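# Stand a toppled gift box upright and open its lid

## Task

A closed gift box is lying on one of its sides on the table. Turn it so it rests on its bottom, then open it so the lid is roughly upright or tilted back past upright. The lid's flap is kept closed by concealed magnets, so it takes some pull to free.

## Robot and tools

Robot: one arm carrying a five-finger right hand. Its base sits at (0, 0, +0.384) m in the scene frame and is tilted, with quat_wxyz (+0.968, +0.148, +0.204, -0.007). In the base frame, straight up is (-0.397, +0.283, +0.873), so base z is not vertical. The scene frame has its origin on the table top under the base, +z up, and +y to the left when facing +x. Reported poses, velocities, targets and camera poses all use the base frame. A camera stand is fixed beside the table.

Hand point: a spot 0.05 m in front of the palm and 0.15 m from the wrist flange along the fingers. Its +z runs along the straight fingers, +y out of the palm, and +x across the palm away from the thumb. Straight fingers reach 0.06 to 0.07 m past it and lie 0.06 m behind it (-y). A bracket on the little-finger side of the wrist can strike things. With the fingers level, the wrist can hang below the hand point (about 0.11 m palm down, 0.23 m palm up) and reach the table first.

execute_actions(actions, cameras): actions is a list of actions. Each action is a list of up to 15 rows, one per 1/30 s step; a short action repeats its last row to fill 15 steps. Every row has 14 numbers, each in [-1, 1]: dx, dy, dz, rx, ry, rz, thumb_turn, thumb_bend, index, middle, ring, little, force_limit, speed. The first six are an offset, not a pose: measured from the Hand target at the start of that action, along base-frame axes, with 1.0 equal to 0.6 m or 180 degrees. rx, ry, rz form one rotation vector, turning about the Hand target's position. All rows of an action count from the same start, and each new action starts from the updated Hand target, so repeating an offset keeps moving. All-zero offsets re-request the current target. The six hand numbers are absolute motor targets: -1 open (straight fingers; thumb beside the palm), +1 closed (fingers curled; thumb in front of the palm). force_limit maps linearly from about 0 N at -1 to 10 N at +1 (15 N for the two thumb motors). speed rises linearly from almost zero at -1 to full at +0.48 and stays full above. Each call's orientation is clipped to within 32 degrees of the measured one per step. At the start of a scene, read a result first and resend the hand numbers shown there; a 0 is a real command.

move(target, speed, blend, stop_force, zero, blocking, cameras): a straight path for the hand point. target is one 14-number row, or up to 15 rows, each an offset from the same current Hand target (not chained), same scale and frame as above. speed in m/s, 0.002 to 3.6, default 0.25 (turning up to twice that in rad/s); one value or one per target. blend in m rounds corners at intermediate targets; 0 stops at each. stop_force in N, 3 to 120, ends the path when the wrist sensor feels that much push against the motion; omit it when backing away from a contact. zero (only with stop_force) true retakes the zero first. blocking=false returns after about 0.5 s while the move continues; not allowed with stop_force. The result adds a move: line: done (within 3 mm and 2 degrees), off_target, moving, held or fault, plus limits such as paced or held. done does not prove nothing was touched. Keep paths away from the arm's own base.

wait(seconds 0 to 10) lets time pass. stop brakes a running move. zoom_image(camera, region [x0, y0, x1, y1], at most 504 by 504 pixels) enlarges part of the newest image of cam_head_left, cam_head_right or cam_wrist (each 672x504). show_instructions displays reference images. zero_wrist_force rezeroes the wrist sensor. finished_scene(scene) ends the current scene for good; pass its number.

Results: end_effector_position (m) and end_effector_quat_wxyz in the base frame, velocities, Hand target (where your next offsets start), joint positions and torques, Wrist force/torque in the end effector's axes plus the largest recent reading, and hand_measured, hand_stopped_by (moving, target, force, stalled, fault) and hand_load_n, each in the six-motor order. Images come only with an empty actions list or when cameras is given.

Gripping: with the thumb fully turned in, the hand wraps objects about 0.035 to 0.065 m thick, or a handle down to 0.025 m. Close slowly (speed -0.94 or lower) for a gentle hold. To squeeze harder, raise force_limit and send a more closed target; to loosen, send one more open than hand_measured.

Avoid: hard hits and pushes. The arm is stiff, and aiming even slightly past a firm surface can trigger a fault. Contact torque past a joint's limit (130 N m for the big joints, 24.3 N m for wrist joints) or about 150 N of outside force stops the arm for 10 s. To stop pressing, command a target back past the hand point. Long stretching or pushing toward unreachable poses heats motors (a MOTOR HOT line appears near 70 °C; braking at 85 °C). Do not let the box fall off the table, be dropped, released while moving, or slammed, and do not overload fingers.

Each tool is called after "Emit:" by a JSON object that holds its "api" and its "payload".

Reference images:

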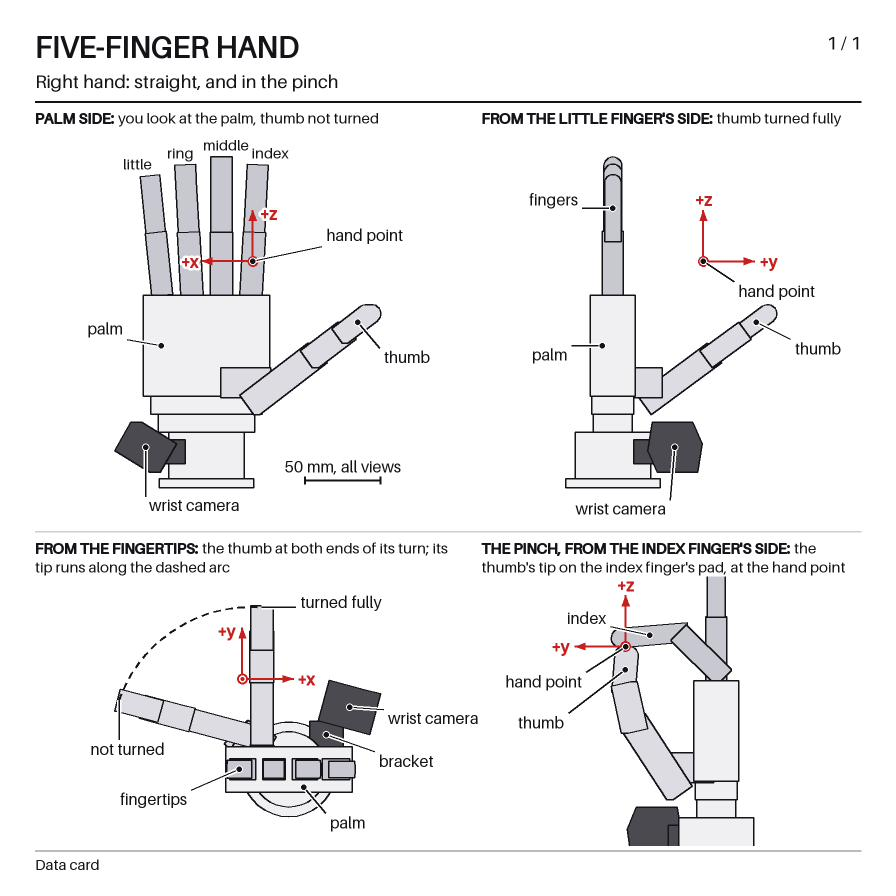

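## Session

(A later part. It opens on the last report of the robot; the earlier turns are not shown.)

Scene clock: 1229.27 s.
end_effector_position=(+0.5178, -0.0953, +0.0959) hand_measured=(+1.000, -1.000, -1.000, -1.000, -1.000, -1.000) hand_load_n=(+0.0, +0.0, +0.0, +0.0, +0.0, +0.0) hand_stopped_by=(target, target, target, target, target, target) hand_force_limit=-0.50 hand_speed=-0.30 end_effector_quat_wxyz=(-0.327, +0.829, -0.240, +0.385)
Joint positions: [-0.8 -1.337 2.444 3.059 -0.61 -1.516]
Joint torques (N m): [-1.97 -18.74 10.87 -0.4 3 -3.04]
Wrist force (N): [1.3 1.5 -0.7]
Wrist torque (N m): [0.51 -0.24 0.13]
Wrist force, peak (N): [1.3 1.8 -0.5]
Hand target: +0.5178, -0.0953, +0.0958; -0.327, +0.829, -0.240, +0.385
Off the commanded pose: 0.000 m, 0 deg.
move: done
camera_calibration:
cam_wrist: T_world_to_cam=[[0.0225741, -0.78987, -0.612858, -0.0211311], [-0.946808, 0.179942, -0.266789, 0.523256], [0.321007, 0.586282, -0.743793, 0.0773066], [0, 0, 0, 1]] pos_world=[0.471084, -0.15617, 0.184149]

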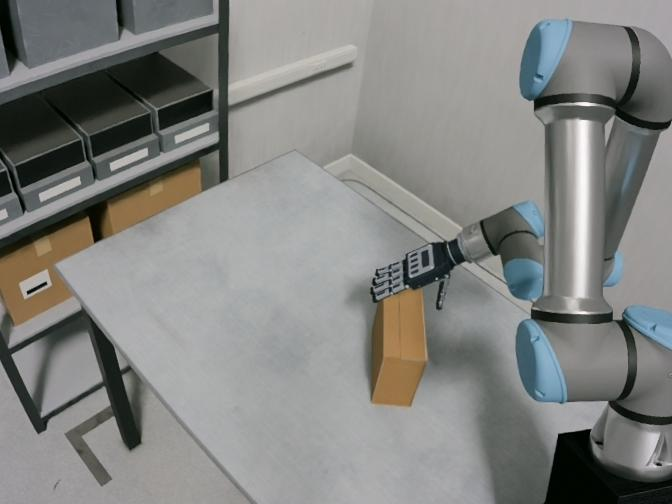

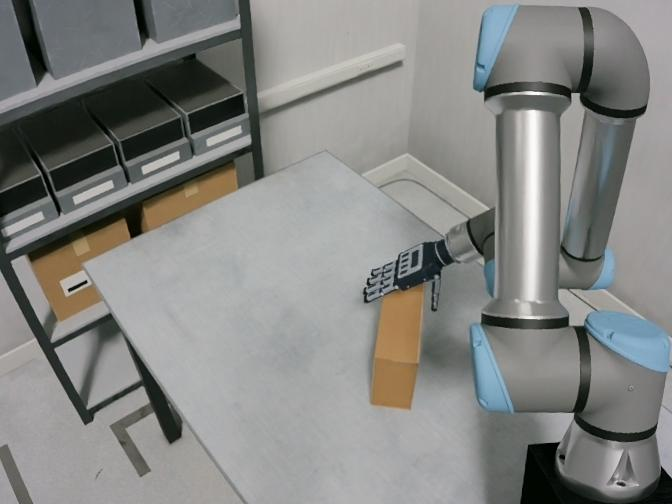

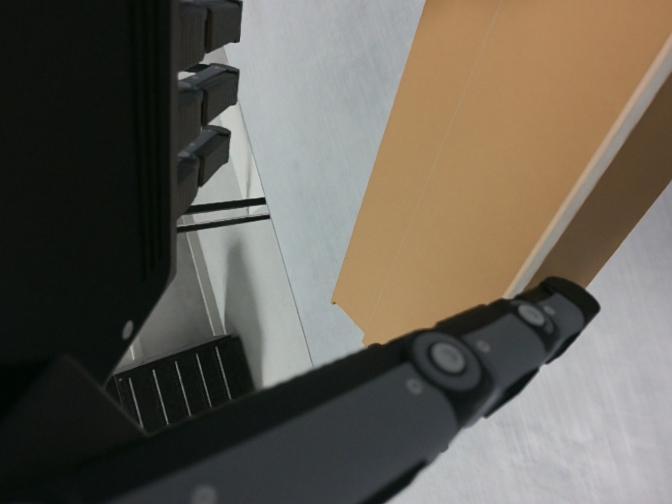

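Emit:
{"api": "execute_actions", "payload": {"actions": [], "cameras": ["all"]}}

Scene clock: 1265.50 s.
end_effector_position=(+0.5178, -0.0953, +0.0958) hand_measured=(+1.000, -1.000, -1.000, -1.000, -1.000, -1.000) hand_load_n=(+0.0, +0.0, +0.0, +0.0, +0.0, +0.0) hand_stopped_by=(target, target, target, target, target, target) hand_force_limit=-0.50 hand_speed=-0.30 end_effector_quat_wxyz=(-0.327, +0.829, -0.240, +0.385)
Joint positions: [-0.8 -1.337 2.444 3.059 -0.61 -1.517]
Joint velocities: within noise
Joint torques (N m): [-1.44 -19.49 12.12 -0.36 2.94 -2.9]
Wrist force (N): [0.9 1.5 -0.5]
Wrist torque (N m): [0.50 -0.18 0.11]
Wrist force, peak (N): [1.6 1.6 -0.7]
Hand target: +0.5178, -0.0953, +0.0958; -0.327, +0.829, -0.240, +0.385
Off the commanded pose: 0.000 m, 0 deg.
camera_calibration:
cam_wrist: T_world_to_cam=[[0.0227783, -0.789767, -0.612983, -0.0213299], [-0.946808, 0.179823, -0.266868, 0.523244], [0.320992, 0.586456, -0.743662, 0.0773013], [0, 0, 0, 1]] pos_world=[0.471084, -0.156271, 0.184048]

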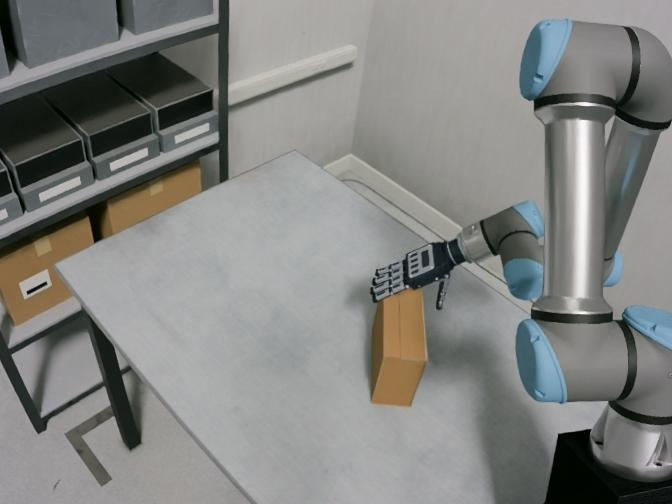

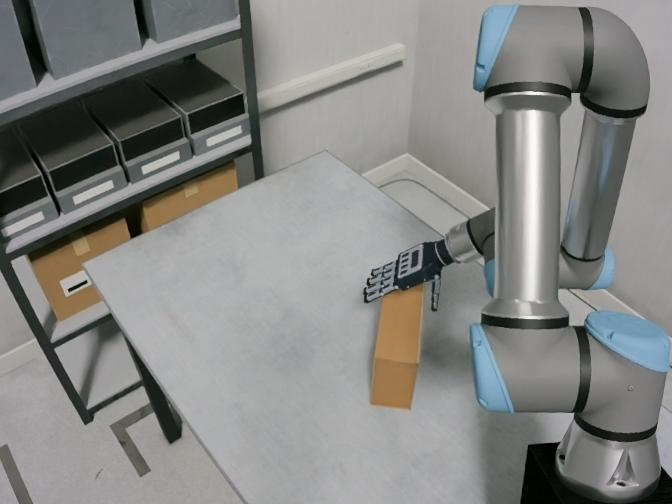

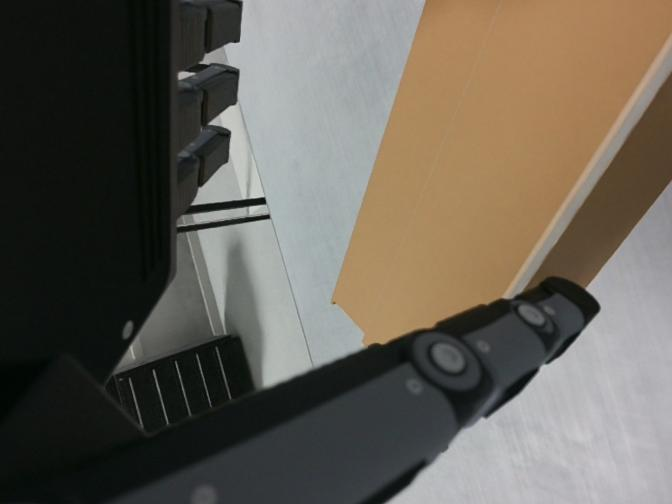

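Emit:
{"api": "move", "payload": {"target": [0.05095, -0.0364, -0.11203, 0, 0, 0, 1, -1, -1, -1, -1, -1, -0.5, -0.3], "speed": 0.08, "stop_force": 10}}

Emit:
{"api": "zero_wrist_force", "payload": {}}

Scene clock: 1292.67 s.
end_effector_position=(+0.5484, -0.1171, +0.0286) hand_measured=(+1.000, -1.000, -1.000, -1.000, -1.000, -1.000) hand_load_n=(+0.0, +0.0, +0.0, +0.0, +0.0, -0.5) hand_stopped_by=(target, target, target, target, target, target) hand_force_limit=-0.50 hand_speed=-0.30 end_effector_quat_wxyz=(-0.327, +0.829, -0.240, +0.385)
Joint positions: [-0.783 -1.061 2.356 2.851 -0.619 -1.492]
Joint torques (N m): [10.2 -22.35 -10.85 -4.1 -0.76 2.51]
Wrist force (N): [0.9 1.8 -0.5]
Wrist torque (N m): [0.52 -0.19 0.05]
Wrist force, peak (N): [1.5 1.8 -0.7]
Hand target: +0.5484, -0.1171, +0.0286; -0.327, +0.829, -0.240, +0.385
Off the commanded pose: 0.000 m, 0 deg.
move: done

Wrist force sensor zeroed.

Emit:
{"api": "move", "payload": {"target": [0.01762, 0.00855, -0.01003, 0, 0, 0, 1, -1, -1, -1, -1, -1, -0.5, -0.3], "speed": 0.02, "stop_force": 4, "cameras": ["all"]}}

Scene clock: 1299.53 s.
end_effector_position=(+0.5589, -0.1120, +0.0226) hand_measured=(+1.000, -1.000, -1.000, -1.000, -1.000, -1.000) hand_load_n=(+0.0, +0.0, +0.0, +0.0, +0.0, +0.0) hand_stopped_by=(target, target, target, target, target, target) hand_force_limit=-0.50 hand_speed=-0.30 end_effector_quat_wxyz=(-0.327, +0.829, -0.240, +0.385)
Joint positions: [-0.756 -1.026 2.33 2.81 -0.634 -1.453]
Joint torques (N m): [11.67 -23.78 -10.74 -3.94 -0.62 2.65]
Wrist force (N, zeroed by zero_wrist_force): [0.3 -0.8 -2.2]
Wrist torque (N m, zeroed by zero_wrist_force): [-0.06 0.00 0.01]
Wrist force, peak (N, zeroed by zero_wrist_force): [0.1 -0.6 -2.4]
Hand target: +0.5589, -0.1120, +0.0226; -0.327, +0.829, -0.240, +0.385
Off the commanded pose: 0.000 m, 0 deg.
move: done
camera_calibration:
cam_wrist: T_world_to_cam=[[0.0227961, -0.789771, -0.612978, -0.0803383], [-0.946808, 0.179808, -0.266879, 0.545719], [0.320992, 0.586456, -0.743662, 0.0194343], [0, 0, 0, 1]] pos_world=[0.512284, -0.172971, 0.110848]

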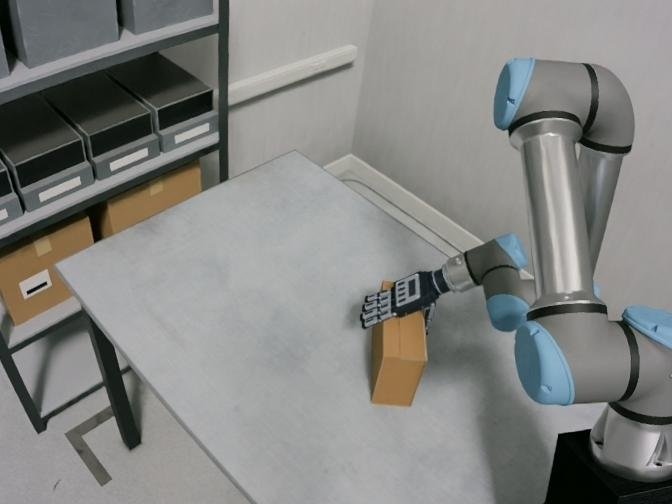

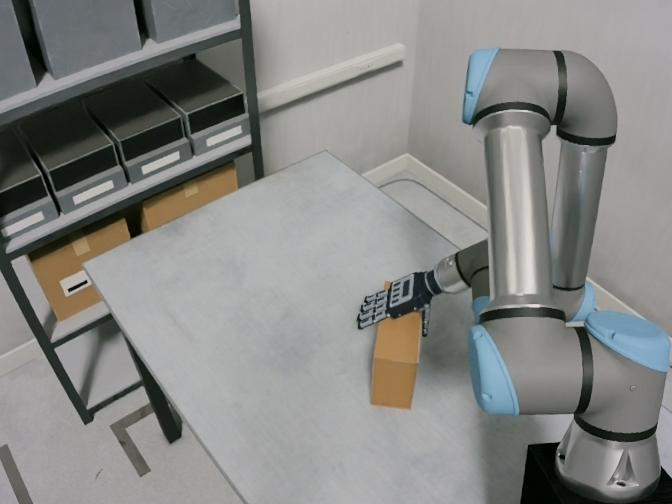

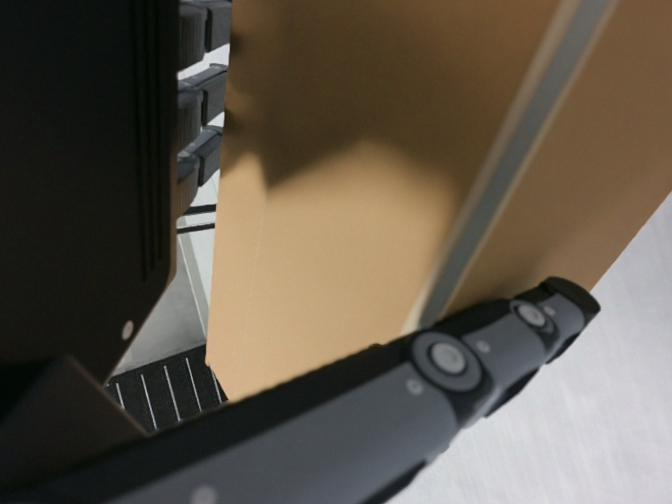

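Emit:
{"api": "move", "payload": {"target": [0, 0, 0, 0, 0, 0, 1, -1, -0.3, -0.3, -0.3, -0.3, -0.75, -0.94]}}

Emit:
{"api": "wait", "payload": {"seconds": 2}}

Scene clock: 1307.30 s.
end_effector_position=(+0.5589, -0.1120, +0.0226) hand_measured=(+1.000, -1.000, -0.718, -0.712, -0.712, -0.690) hand_load_n=(+2.0, +1.0, +1.0, +1.0, +0.5, +2.0) hand_stopped_by=(target, target, force, force, force, force) hand_force_limit=-0.75 hand_speed=-0.94 end_effector_quat_wxyz=(-0.327, +0.829, -0.240, +0.385)
Joint positions: [-0.756 -1.026 2.33 2.81 -0.634 -1.453]
Joint torques (N m): [9.91 -22.99 -9.83 -3.63 0.07 2.6]
Wrist force (N, zeroed by zero_wrist_force): [-0.3 -2.4 -1.2]
Wrist torque (N m, zeroed by zero_wrist_force): [0.25 0.03 -0.18]
Wrist force, peak (N, zeroed by zero_wrist_force): [0.1 -3.2 -1.6]
Hand target: +0.5589, -0.1120, +0.0226; -0.327, +0.829, -0.240, +0.385
Off the commanded pose: 0.000 m, 0 deg.
move: done

Scene clock: 1309.30 s.
end_effector_position=(+0.5589, -0.1120, +0.0226) hand_measured=(+1.000, -1.000, -0.718, -0.712, -0.712, -0.690) hand_load_n=(+2.0, +0.5, +0.5, +1.0, +0.5, +2.0) hand_stopped_by=(target, target, force, force, force, force) hand_force_limit=-0.75 hand_speed=-0.94 end_effector_quat_wxyz=(-0.327, +0.829, -0.240, +0.385)
Joint positions: [-0.756 -1.026 2.33 2.81 -0.634 -1.453]
Joint torques (N m): [2.96 -23 -7.73 -2.85 1.11 2.62]
Wrist force (N, zeroed by zero_wrist_force): [0.2 -3.1 -1.0]
Wrist torque (N m, zeroed by zero_wrist_force): [0.16 -0.04 -0.17]
Wrist force, peak (N, zeroed by zero_wrist_force): [0.2 -3.5 -1.7]
Hand target: +0.5589, -0.1120, +0.0226; -0.327, +0.829, -0.240, +0.385
Off the commanded pose: 0.000 m, 0 deg.
wait: 2.00 s; at rest by 0.17 s

Emit:
{"api": "move", "payload": {"target": [[0.0272, 0.0345, 0.01338, -0.03273, 0.03615, -0.02663, 1, -1, -0.3, -0.3, -0.3, -0.3, -0.75, -0.94], [0.05837, 0.06757, 0.01998, -0.06546, 0.07229, -0.05326, 1, -1, -0.3, -0.3, -0.3, -0.3, -0.75, -0.94]], "speed": 0.04, "blend": 0.005, "cameras": ["all"]}}

Scene clock: 1327.30 s.
end_effector_position=(+0.5939, -0.0715, +0.0346) hand_measured=(+1.000, -1.000, -0.718, -0.712, -0.712, -0.690) hand_load_n=(+0.0, +0.0, +0.0, +0.0, +0.0, +0.0) hand_stopped_by=(target, target, force, force, force, force) hand_force_limit=-0.75 hand_speed=-0.94 end_effector_quat_wxyz=(-0.179, +0.873, -0.303, +0.337)
Joint positions: [-0.446 -1.106 2.197 2.934 -1.162 -1.2]
Joint torques (N m): [16.25 -49.54 -14.8 -0.78 -1.55 2.33]
Wrist force (N, zeroed by zero_wrist_force): [0.2 -0.8 0.4]
Wrist torque (N m, zeroed by zero_wrist_force): [-0.17 -0.02 -0.02]
Wrist force, peak (N, zeroed by zero_wrist_force): [-0.2 -8.0 -9.1]
Hand target: +0.5940, -0.0715, +0.0346; -0.179, +0.873, -0.303, +0.337
Off the commanded pose: 0.000 m, 0 deg.
move: done
camera_calibration:
cam_wrist: T_world_to_cam=[[-0.235961, -0.878485, -0.415435, 0.0987415], [-0.948144, 0.301807, -0.0996755, 0.578424], [0.212945, 0.370372, -0.904145, 0.0476125], [0, 0, 0, 1]] pos_world=[0.561589, -0.105464, 0.141724]

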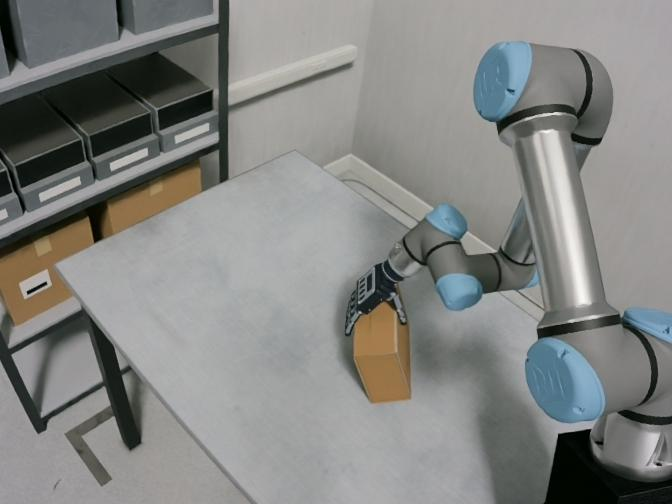

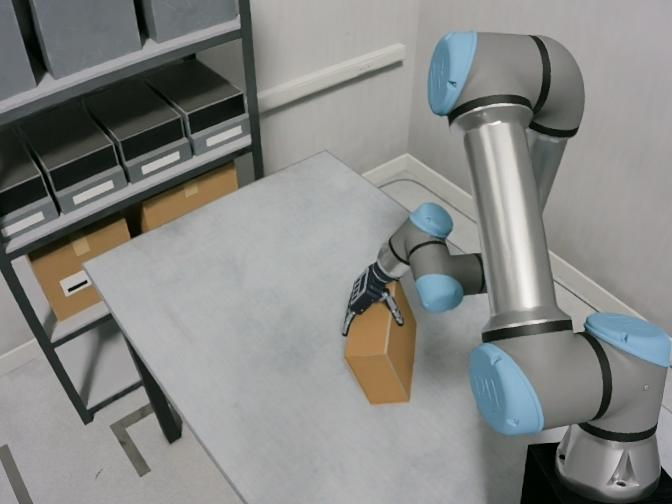

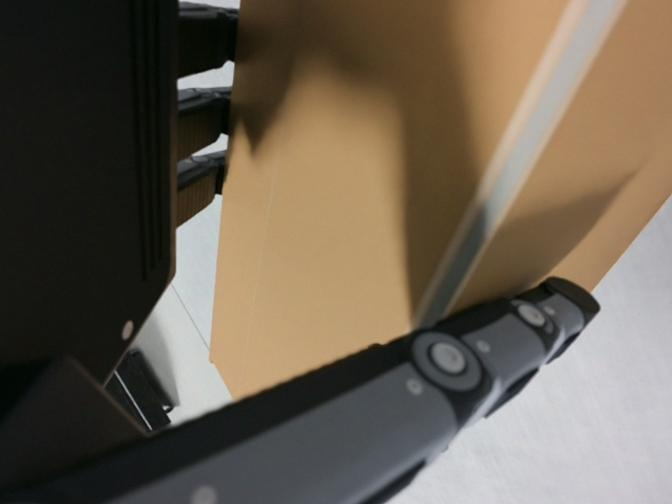

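Emit:
{"api": "move", "payload": {"target": [[0.03427, 0.03065, -0.00048, -0.03273, 0.03615, -0.02663, 1, -1, -0.3, -0.3, -0.3, -0.3, -0.75, -0.94], [0.07047, 0.05792, -0.00797, -0.06546, 0.07229, -0.05326, 1, -1, -0.3, -0.3, -0.3, -0.3, -0.75, -0.94]], "speed": 0.03, "blend": 0.005, "cameras": ["all"]}}

Scene clock: 1355.87 s.
end_effector_position=(+0.6362, -0.0367, +0.0298) hand_measured=(+1.000, -1.000, -0.718, -0.712, -0.712, -0.690) hand_load_n=(+0.0, +0.0, +0.0, +0.0, +0.0, +0.5) hand_stopped_by=(target, target, force, force, force, force) hand_force_limit=-0.75 hand_speed=-0.94 end_effector_quat_wxyz=(-0.024, +0.891, -0.357, +0.279)
Joint positions: [-0.191 -1.023 1.929 3.241 -1.626 -1.016]
Joint torques (N m): [18.11 -31.18 -18.68 -0.48 -1.72 2.59]
Wrist force (N, zeroed by zero_wrist_force): [-0.1 -1.0 0.7]
Wrist torque (N m, zeroed by zero_wrist_force): [-0.25 0.02 -0.02]
Wrist force, peak (N, zeroed by zero_wrist_force): [0.0 -1.7 -0.6]
Hand target: +0.6362, -0.0367, +0.0298; -0.024, +0.891, -0.357, +0.279
Off the commanded pose: 0.000 m, 0 deg.
move: done
camera_calibration:
cam_wrist: T_world_to_cam=[[-0.44982, -0.879713, -0.154163, 0.265494], [-0.892216, 0.450381, 0.0332782, 0.573516], [0.040157, 0.152516, -0.987485, 0.125902], [0, 0, 0, 1]] pos_world=[0.626069, -0.0439441, 0.14617]

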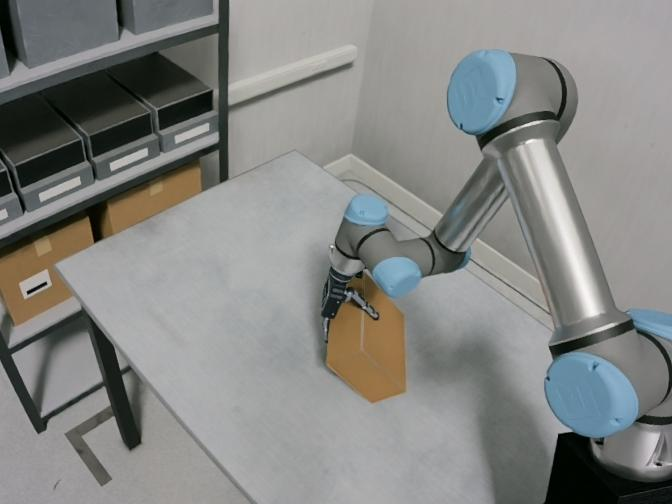

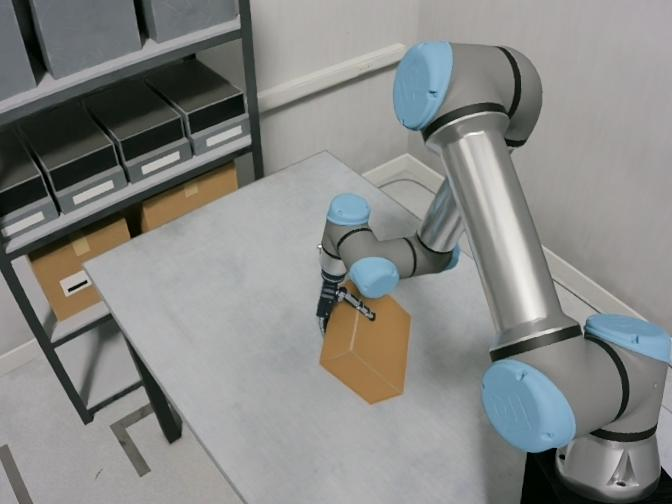

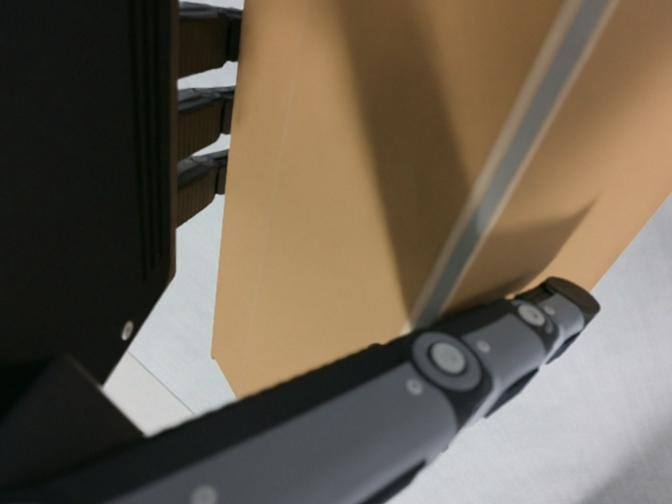

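Emit:
{"api": "move", "payload": {"target": [[0.03629, 0.02285, -0.01415, -0.03273, 0.03615, -0.02663, 1, -1, -0.3, -0.3, -0.3, -0.3, -0.75, -0.94], [0.07388, 0.04138, -0.03465, -0.06546, 0.07229, -0.05326, 1, -1, -0.3, -0.3, -0.3, -0.3, -0.75, -0.94]], "speed": 0.03, "blend": 0.005, "cameras": ["all"]}}

Scene clock: 1417.83 s.
end_effector_position=(+0.6805, -0.0119, +0.0090) hand_measured=(+1.000, -1.000, -0.718, -0.712, -0.712, -0.690) hand_load_n=(+0.0, +0.0, +0.5, +0.0, +0.0, +0.5) hand_stopped_by=(target, target, force, force, force, force) hand_force_limit=-0.75 hand_speed=-0.94 end_effector_quat_wxyz=(+0.131, +0.882, -0.400, +0.213)
Joint positions: [-0.039 -0.823 1.568 3.651 -1.972 -0.823]
Joint torques (N m): [22.72 -37.23 -22.98 -0.12 -2.65 2.72]
Wrist force (N, zeroed by zero_wrist_force): [-0.7 -1.8 0.9]
Wrist torque (N m, zeroed by zero_wrist_force): [-0.41 0.08 -0.08]
Wrist force, peak (N, zeroed by zero_wrist_force): [0.6 -2.7 -0.5]
Hand target: +0.6806, -0.0119, +0.0090; +0.131, +0.882, -0.400, +0.213
Off the commanded pose: 0.000 m, 0 deg.
move: done
camera_calibration:
cam_wrist: T_world_to_cam=[[-0.592942, -0.793095, 0.139357, 0.399848], [-0.785651, 0.607729, 0.115834, 0.531144], [-0.176558, -0.040803, -0.983444, 0.244884], [0, 0, 0, 1]] pos_world=[0.697617, 0.00431734, 0.123584]

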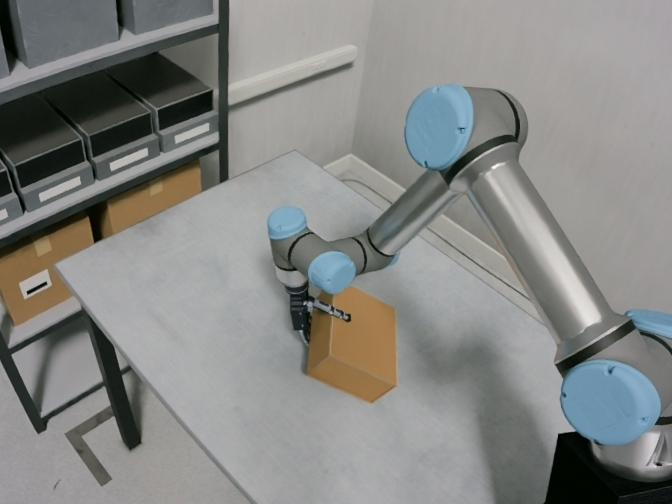

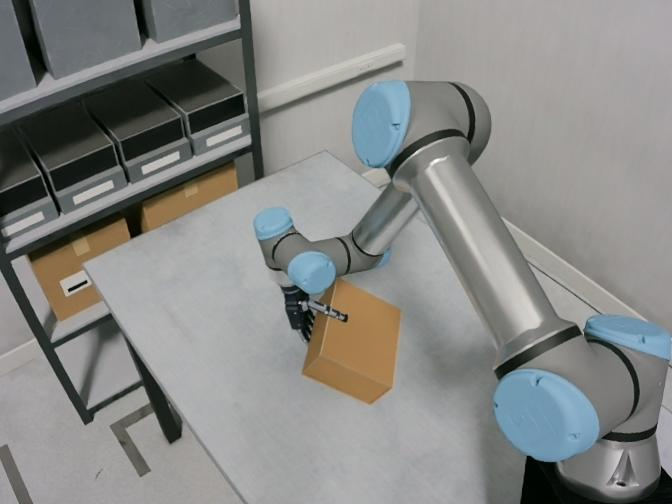

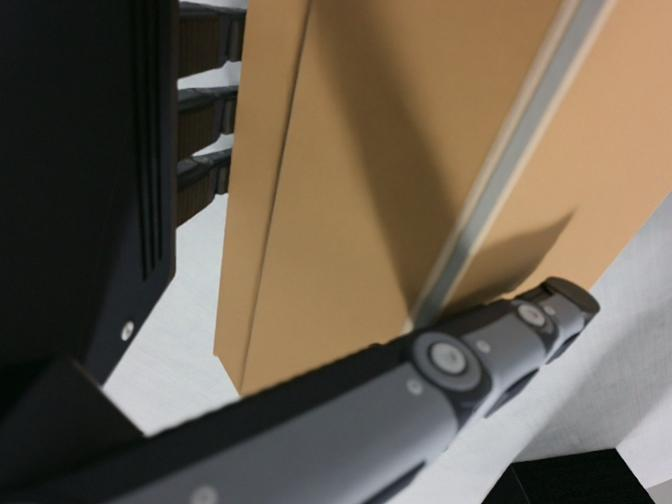

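Emit:
{"api": "zoom_image", "payload": {"camera": "cam_head_left", "region": [240, 200, 440, 420]}}

Emit:
{"api": "zoom_image", "payload": {"camera": "cam_head_right", "region": [240, 200, 440, 420]}}

Scaled by 2.291 from the camera's 672x504 image, which has a finer 960x720 frame.

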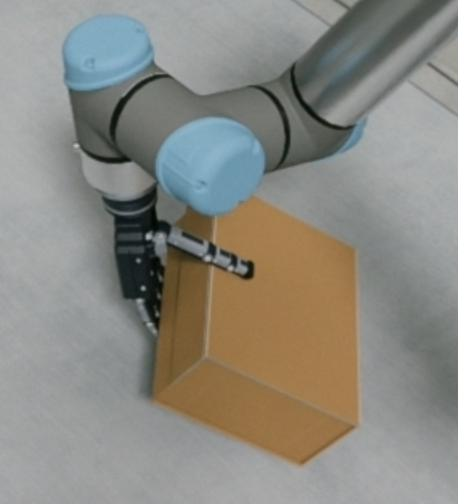

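Scaled by 2.291 from the camera's 672x504 image, which has a finer 960x720 frame.

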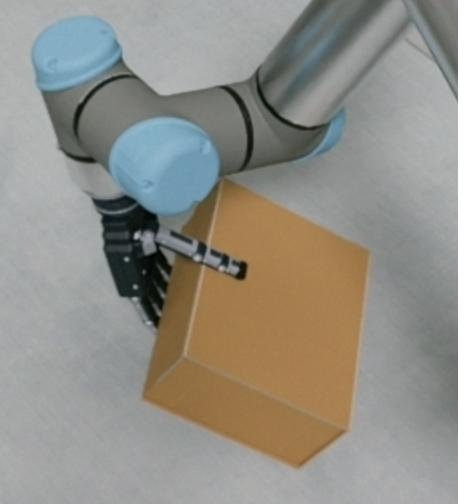

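Emit:
{"api": "move", "payload": {"target": [0.02845, 0.01067, -0.0205, -0.02618, 0.02892, -0.0213, 1, -1, -0.3, -0.3, -0.3, -0.3, -0.75, -0.94], "speed": 0.03, "cameras": ["all"]}}

Emit:
{"api": "zoom_image", "payload": {"camera": "cam_head_left", "region": [240, 200, 440, 420]}}

Emit:
{"api": "zoom_image", "payload": {"camera": "cam_head_right", "region": [240, 200, 440, 420]}}

Scene clock: 1445.43 s.
end_effector_position=(+0.6976, -0.0055, -0.0033) hand_measured=(+1.000, -1.000, -0.718, -0.712, -0.712, -0.690) hand_load_n=(+0.0, +0.0, +0.5, +0.0, +0.0, +1.0) hand_stopped_by=(target, target, force, force, force, force) hand_force_limit=-0.75 hand_speed=-0.94 end_effector_quat_wxyz=(+0.192, +0.871, -0.414, +0.184)
Joint positions: [-0.003 -0.721 1.4 3.845 -2.079 -0.735]
Joint torques (N m): [23.99 -39.36 -24.3 0.27 -2.3 2.78]
Wrist force (N, zeroed by zero_wrist_force): [-0.6 -2.3 1.6]
Wrist torque (N m, zeroed by zero_wrist_force): [-0.48 0.05 -0.09]
Wrist force, peak (N, zeroed by zero_wrist_force): [-0.6 -2.5 1.6]
Hand target: +0.6976, -0.0055, -0.0033; +0.192, +0.871, -0.414, +0.184
Off the commanded pose: 0.000 m, 0 deg.
move: done
camera_calibration:
cam_wrist: T_world_to_cam=[[-0.6261, -0.73591, 0.257751, 0.440553], [-0.731605, 0.668771, 0.132287, 0.504817], [-0.269727, -0.105747, -0.957113, 0.300783], [0, 0, 0, 1]] pos_world=[0.726286, 0.0184073, 0.10755]

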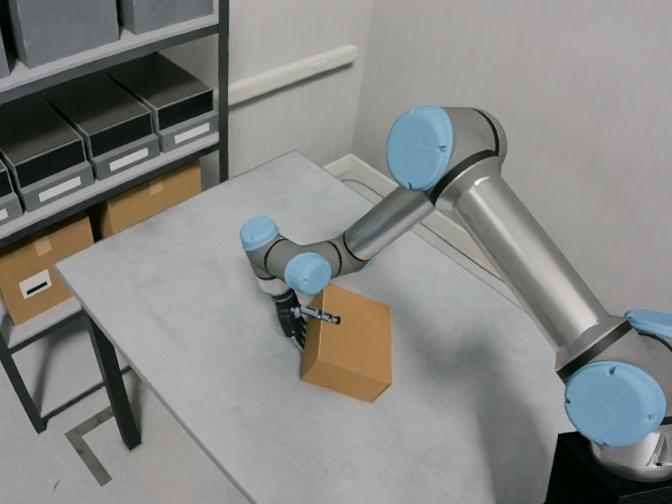

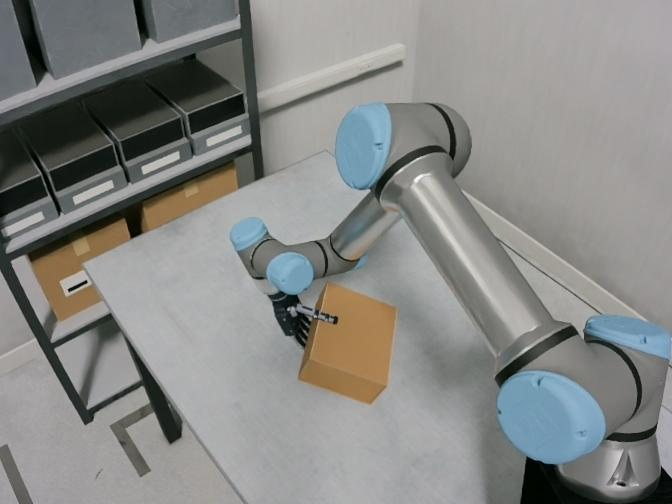

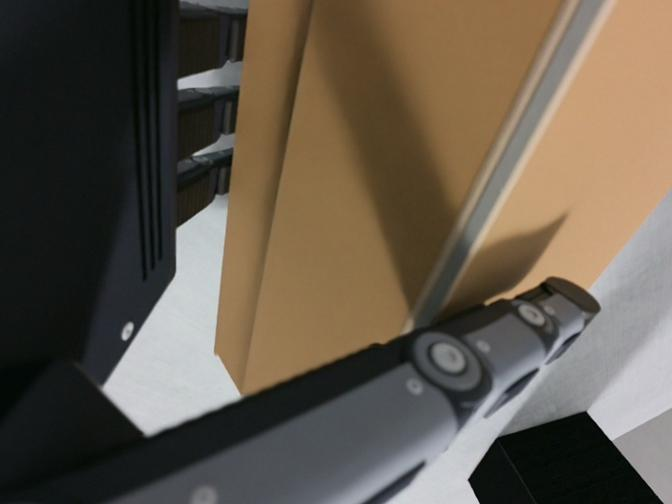

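Scaled by 2.291 from the camera's 672x504 image, which has a finer 960x720 frame.

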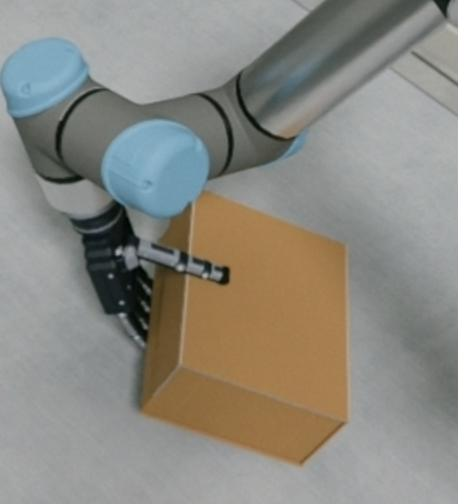

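Scaled by 2.291 from the camera's 672x504 image, which has a finer 960x720 frame.

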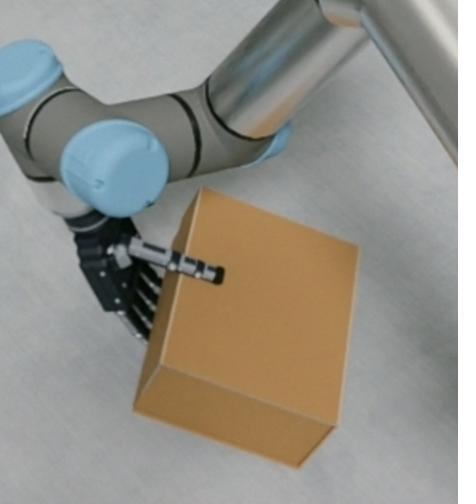

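Emit:
{"api": "move", "payload": {"target": [0.00662, -0.00473, -0.01455, 0, 0, 0, 1, -1, -0.3, -0.3, -0.3, -0.3, -0.75, -0.94], "speed": 0.02, "stop_force": 5}}

Emit:
{"api": "move", "payload": {"target": [0.00662, -0.00473, -0.01455, 0, 0, 0, 1, -1, -0.3, -0.3, -0.3, -0.3, -0.75, -0.94], "speed": 0.01, "stop_force": 4, "cameras": ["all"]}}

Scene clock: 1464.67 s.
end_effector_position=(+0.7016, -0.0083, -0.0120) hand_measured=(+1.000, -1.000, -0.718, -0.712, -0.712, -0.690) hand_load_n=(+0.0, +0.0, +0.5, +0.0, +0.0, +1.0) hand_stopped_by=(target, target, force, force, force, force) hand_force_limit=-0.75 hand_speed=-0.94 end_effector_quat_wxyz=(+0.192, +0.871, -0.414, +0.184)
Joint positions: [-0.006 -0.701 1.388 3.835 -2.078 -0.74]
Joint torques (N m): [12.49 -40.7 -24.51 -3.35 1.26 -2.93]
Wrist force (N, zeroed by zero_wrist_force): [-0.6 -2.2 0.8]
Wrist torque (N m, zeroed by zero_wrist_force): [-0.39 0.07 0.00]
Wrist force, peak (N, zeroed by zero_wrist_force): [-1.0 -2.8 1.5]
Hand target: +0.7016, -0.0083, -0.0120; +0.192, +0.871, -0.414, +0.184
Off the commanded pose: 0.000 m, 0 deg.
move: done

Scene clock: 1466.63 s.
end_effector_position=(+0.7056, -0.0112, -0.0207) hand_measured=(+1.000, -1.000, -0.718, -0.712, -0.712, -0.690) hand_load_n=(+0.0, +0.0, +0.5, +0.0, +0.0, +1.0) hand_stopped_by=(target, target, force, force, force, force) hand_force_limit=-0.75 hand_speed=-0.94 end_effector_quat_wxyz=(+0.192, +0.871, -0.414, +0.184)
Joint positions: [-0.01 -0.68 1.375 3.825 -2.078 -0.744]
Joint torques (N m): [11.41 -40.17 -23.53 -3.52 1.16 -2.98]
Wrist force (N, zeroed by zero_wrist_force): [-0.6 -2.8 1.6]
Wrist torque (N m, zeroed by zero_wrist_force): [-0.46 0.06 -0.02]
Wrist force, peak (N, zeroed by zero_wrist_force): [-1.1 -2.8 1.5]
Hand target: +0.7056, -0.0112, -0.0207; +0.192, +0.871, -0.414, +0.184
Off the commanded pose: 0.000 m, 0 deg.
move: done
camera_calibration:
cam_wrist: T_world_to_cam=[[-0.626179, -0.735737, 0.258052, 0.445981], [-0.731427, 0.668945, 0.132389, 0.516588], [-0.270026, -0.105847, -0.957017, 0.285812], [0, 0, 0, 1]] pos_world=[0.734288, 0.0128085, 0.0900497]

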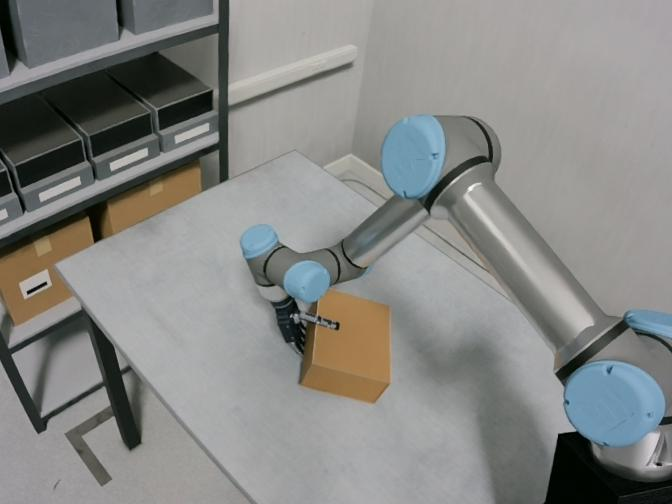

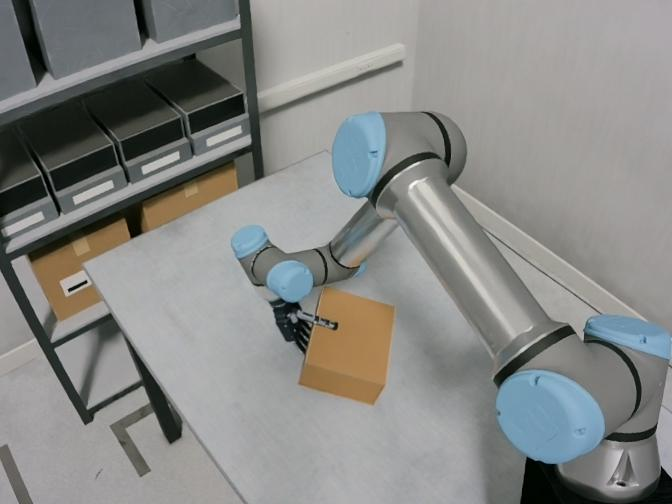

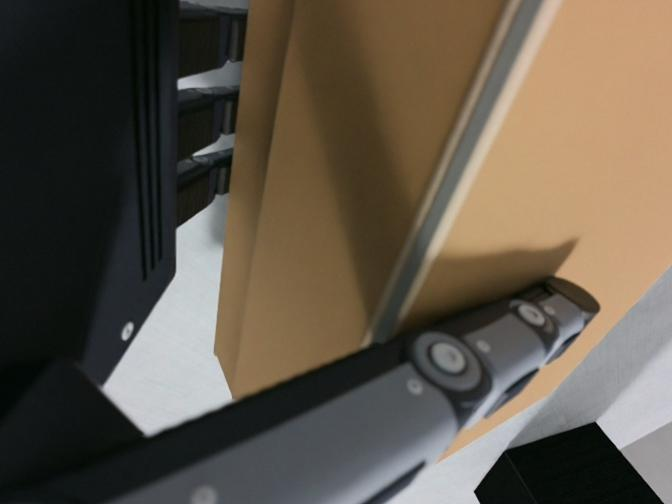

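Emit:
{"api": "zoom_image", "payload": {"camera": "cam_head_left", "region": [250, 270, 410, 410]}}

Emit:
{"api": "zoom_image", "payload": {"camera": "cam_wrist", "region": [150, 0, 450, 250]}}

Scaled by 3.150 from the camera's 672x504 image, which has a finer 960x720 frame.

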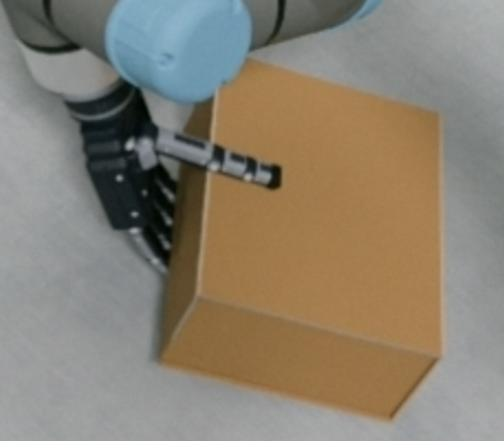

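Scaled by 1.680 from the camera's 672x504 image, which has a finer 960x720 frame.

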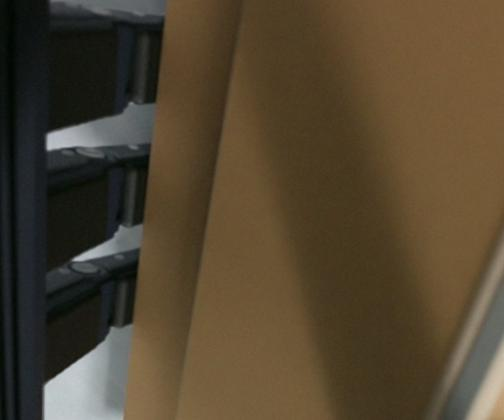

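Emit:
{"api": "move", "payload": {"target": [0.0053, -0.00378, -0.01164, 0, 0, 0, 1, -1, -0.3, -0.3, -0.3, -0.3, -0.75, -0.94], "speed": 0.006, "stop_force": 3}}

Scene clock: 1478.30 s.
end_effector_position=(+0.7081, -0.0130, -0.0263) hand_measured=(+1.000, -1.000, -0.718, -0.712, -0.712, -0.690) hand_load_n=(-0.5, +0.0, +0.5, -1.0, +0.0, +1.0) hand_stopped_by=(target, target, force, force, force, force) hand_force_limit=-0.75 hand_speed=-0.94 end_effector_quat_wxyz=(+0.192, +0.871, -0.414, +0.184)
Joint positions: [-0.013 -0.668 1.367 3.819 -2.077 -0.747]
Joint torques (N m): [23.22 -60.62 2.58 0.08 -0.97 2.25]
Wrist force (N, zeroed by zero_wrist_force): [-1.2 -2.3 -1.3]
Wrist torque (N m, zeroed by zero_wrist_force): [-0.28 0.11 -0.05]
Wrist force, peak (N, zeroed by zero_wrist_force): [-1.4 -2.1 -5.6]
Hand target: +0.7081, -0.0130, -0.0263; +0.192, +0.871, -0.414, +0.184 (not the last commanded pose)
Off the commanded pose: 0.002 m, 0 deg.
move: contact

Emit:
{"api": "move", "payload": {"target": [0.02296, 0.02384, 0.00414, 0, 0, 0, 1, -1, -0.3, -0.3, -0.3, -0.3, -0.75, -0.94], "speed": 0.015, "stop_force": 8, "cameras": ["all"]}}

Scene clock: 1510.70 s.
end_effector_position=(+0.7219, +0.0013, -0.0238) hand_measured=(+1.000, -1.000, -0.718, -0.712, -0.712, -0.690) hand_load_n=(+0.0, +0.0, +1.0, +1.5, +0.0, +0.0) hand_stopped_by=(target, target, force, force, force, force) hand_force_limit=-0.75 hand_speed=-0.94 end_effector_quat_wxyz=(+0.192, +0.871, -0.414, +0.184)
Joint positions: [0.007 -0.643 1.303 3.869 -2.081 -0.725]
Joint torques (N m): [25.5 -40.89 -25.44 0.26 -2.53 2.56]
Wrist force (N, zeroed by zero_wrist_force): [-1.1 -2.6 1.6]
Wrist torque (N m, zeroed by zero_wrist_force): [-0.45 0.16 -0.11]
Wrist force, peak (N, zeroed by zero_wrist_force): [-1.0 -2.9 1.9]
Hand target: +0.7219, +0.0013, -0.0238; +0.192, +0.871, -0.414, +0.184
Off the commanded pose: 0.000 m, 0 deg.
move: done
camera_calibration:
cam_wrist: T_world_to_cam=[[-0.626195, -0.735745, 0.257992, 0.466202], [-0.731448, 0.668936, 0.132319, 0.520581], [-0.269934, -0.10585, -0.957043, 0.288502], [0, 0, 0, 1]] pos_world=[0.750587, 0.0253085, 0.0869495]

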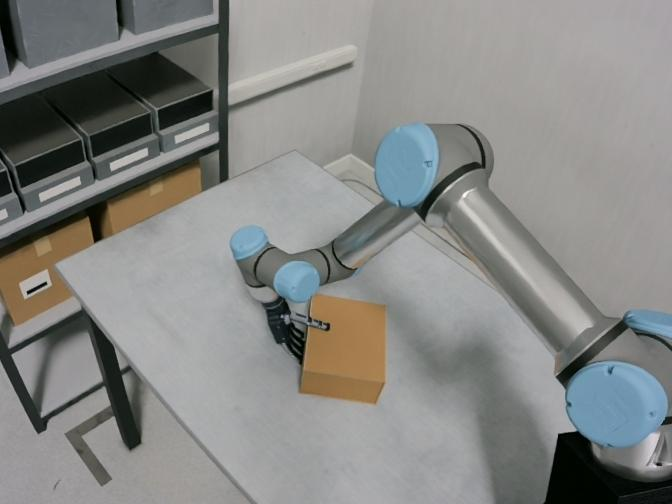

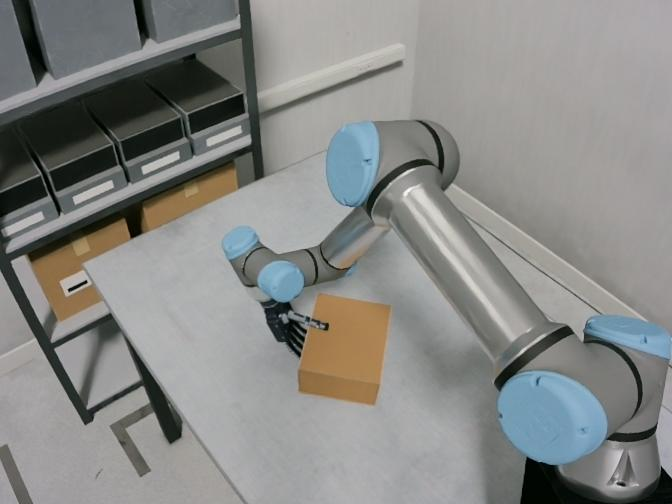

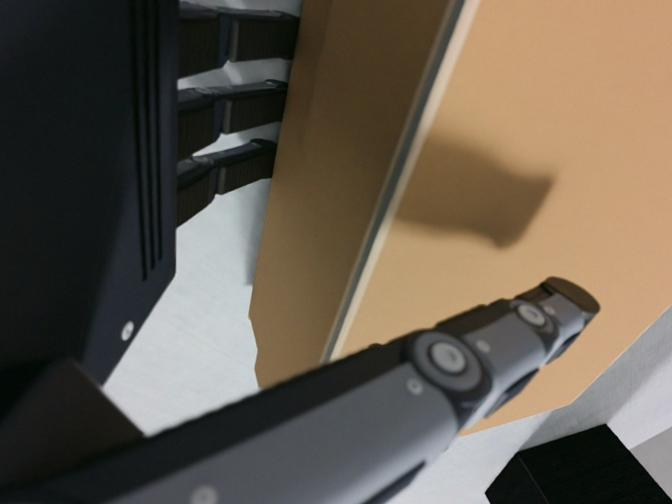

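Emit:
{"api": "zoom_image", "payload": {"camera": "cam_head_left", "region": [240, 260, 400, 420]}}

Emit:
{"api": "zoom_image", "payload": {"camera": "cam_head_right", "region": [240, 260, 400, 420]}}

Scaled by 3.150 from the camera's 672x504 image, which has a finer 960x720 frame.

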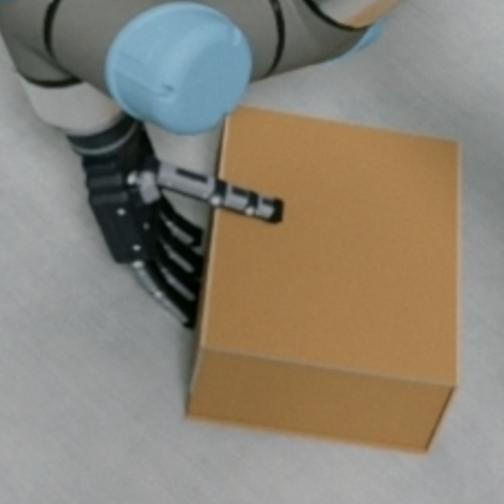

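Scaled by 3.150 from the camera's 672x504 image, which has a finer 960x720 frame.

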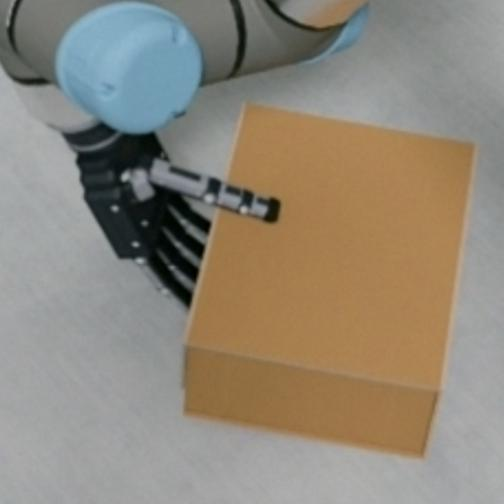

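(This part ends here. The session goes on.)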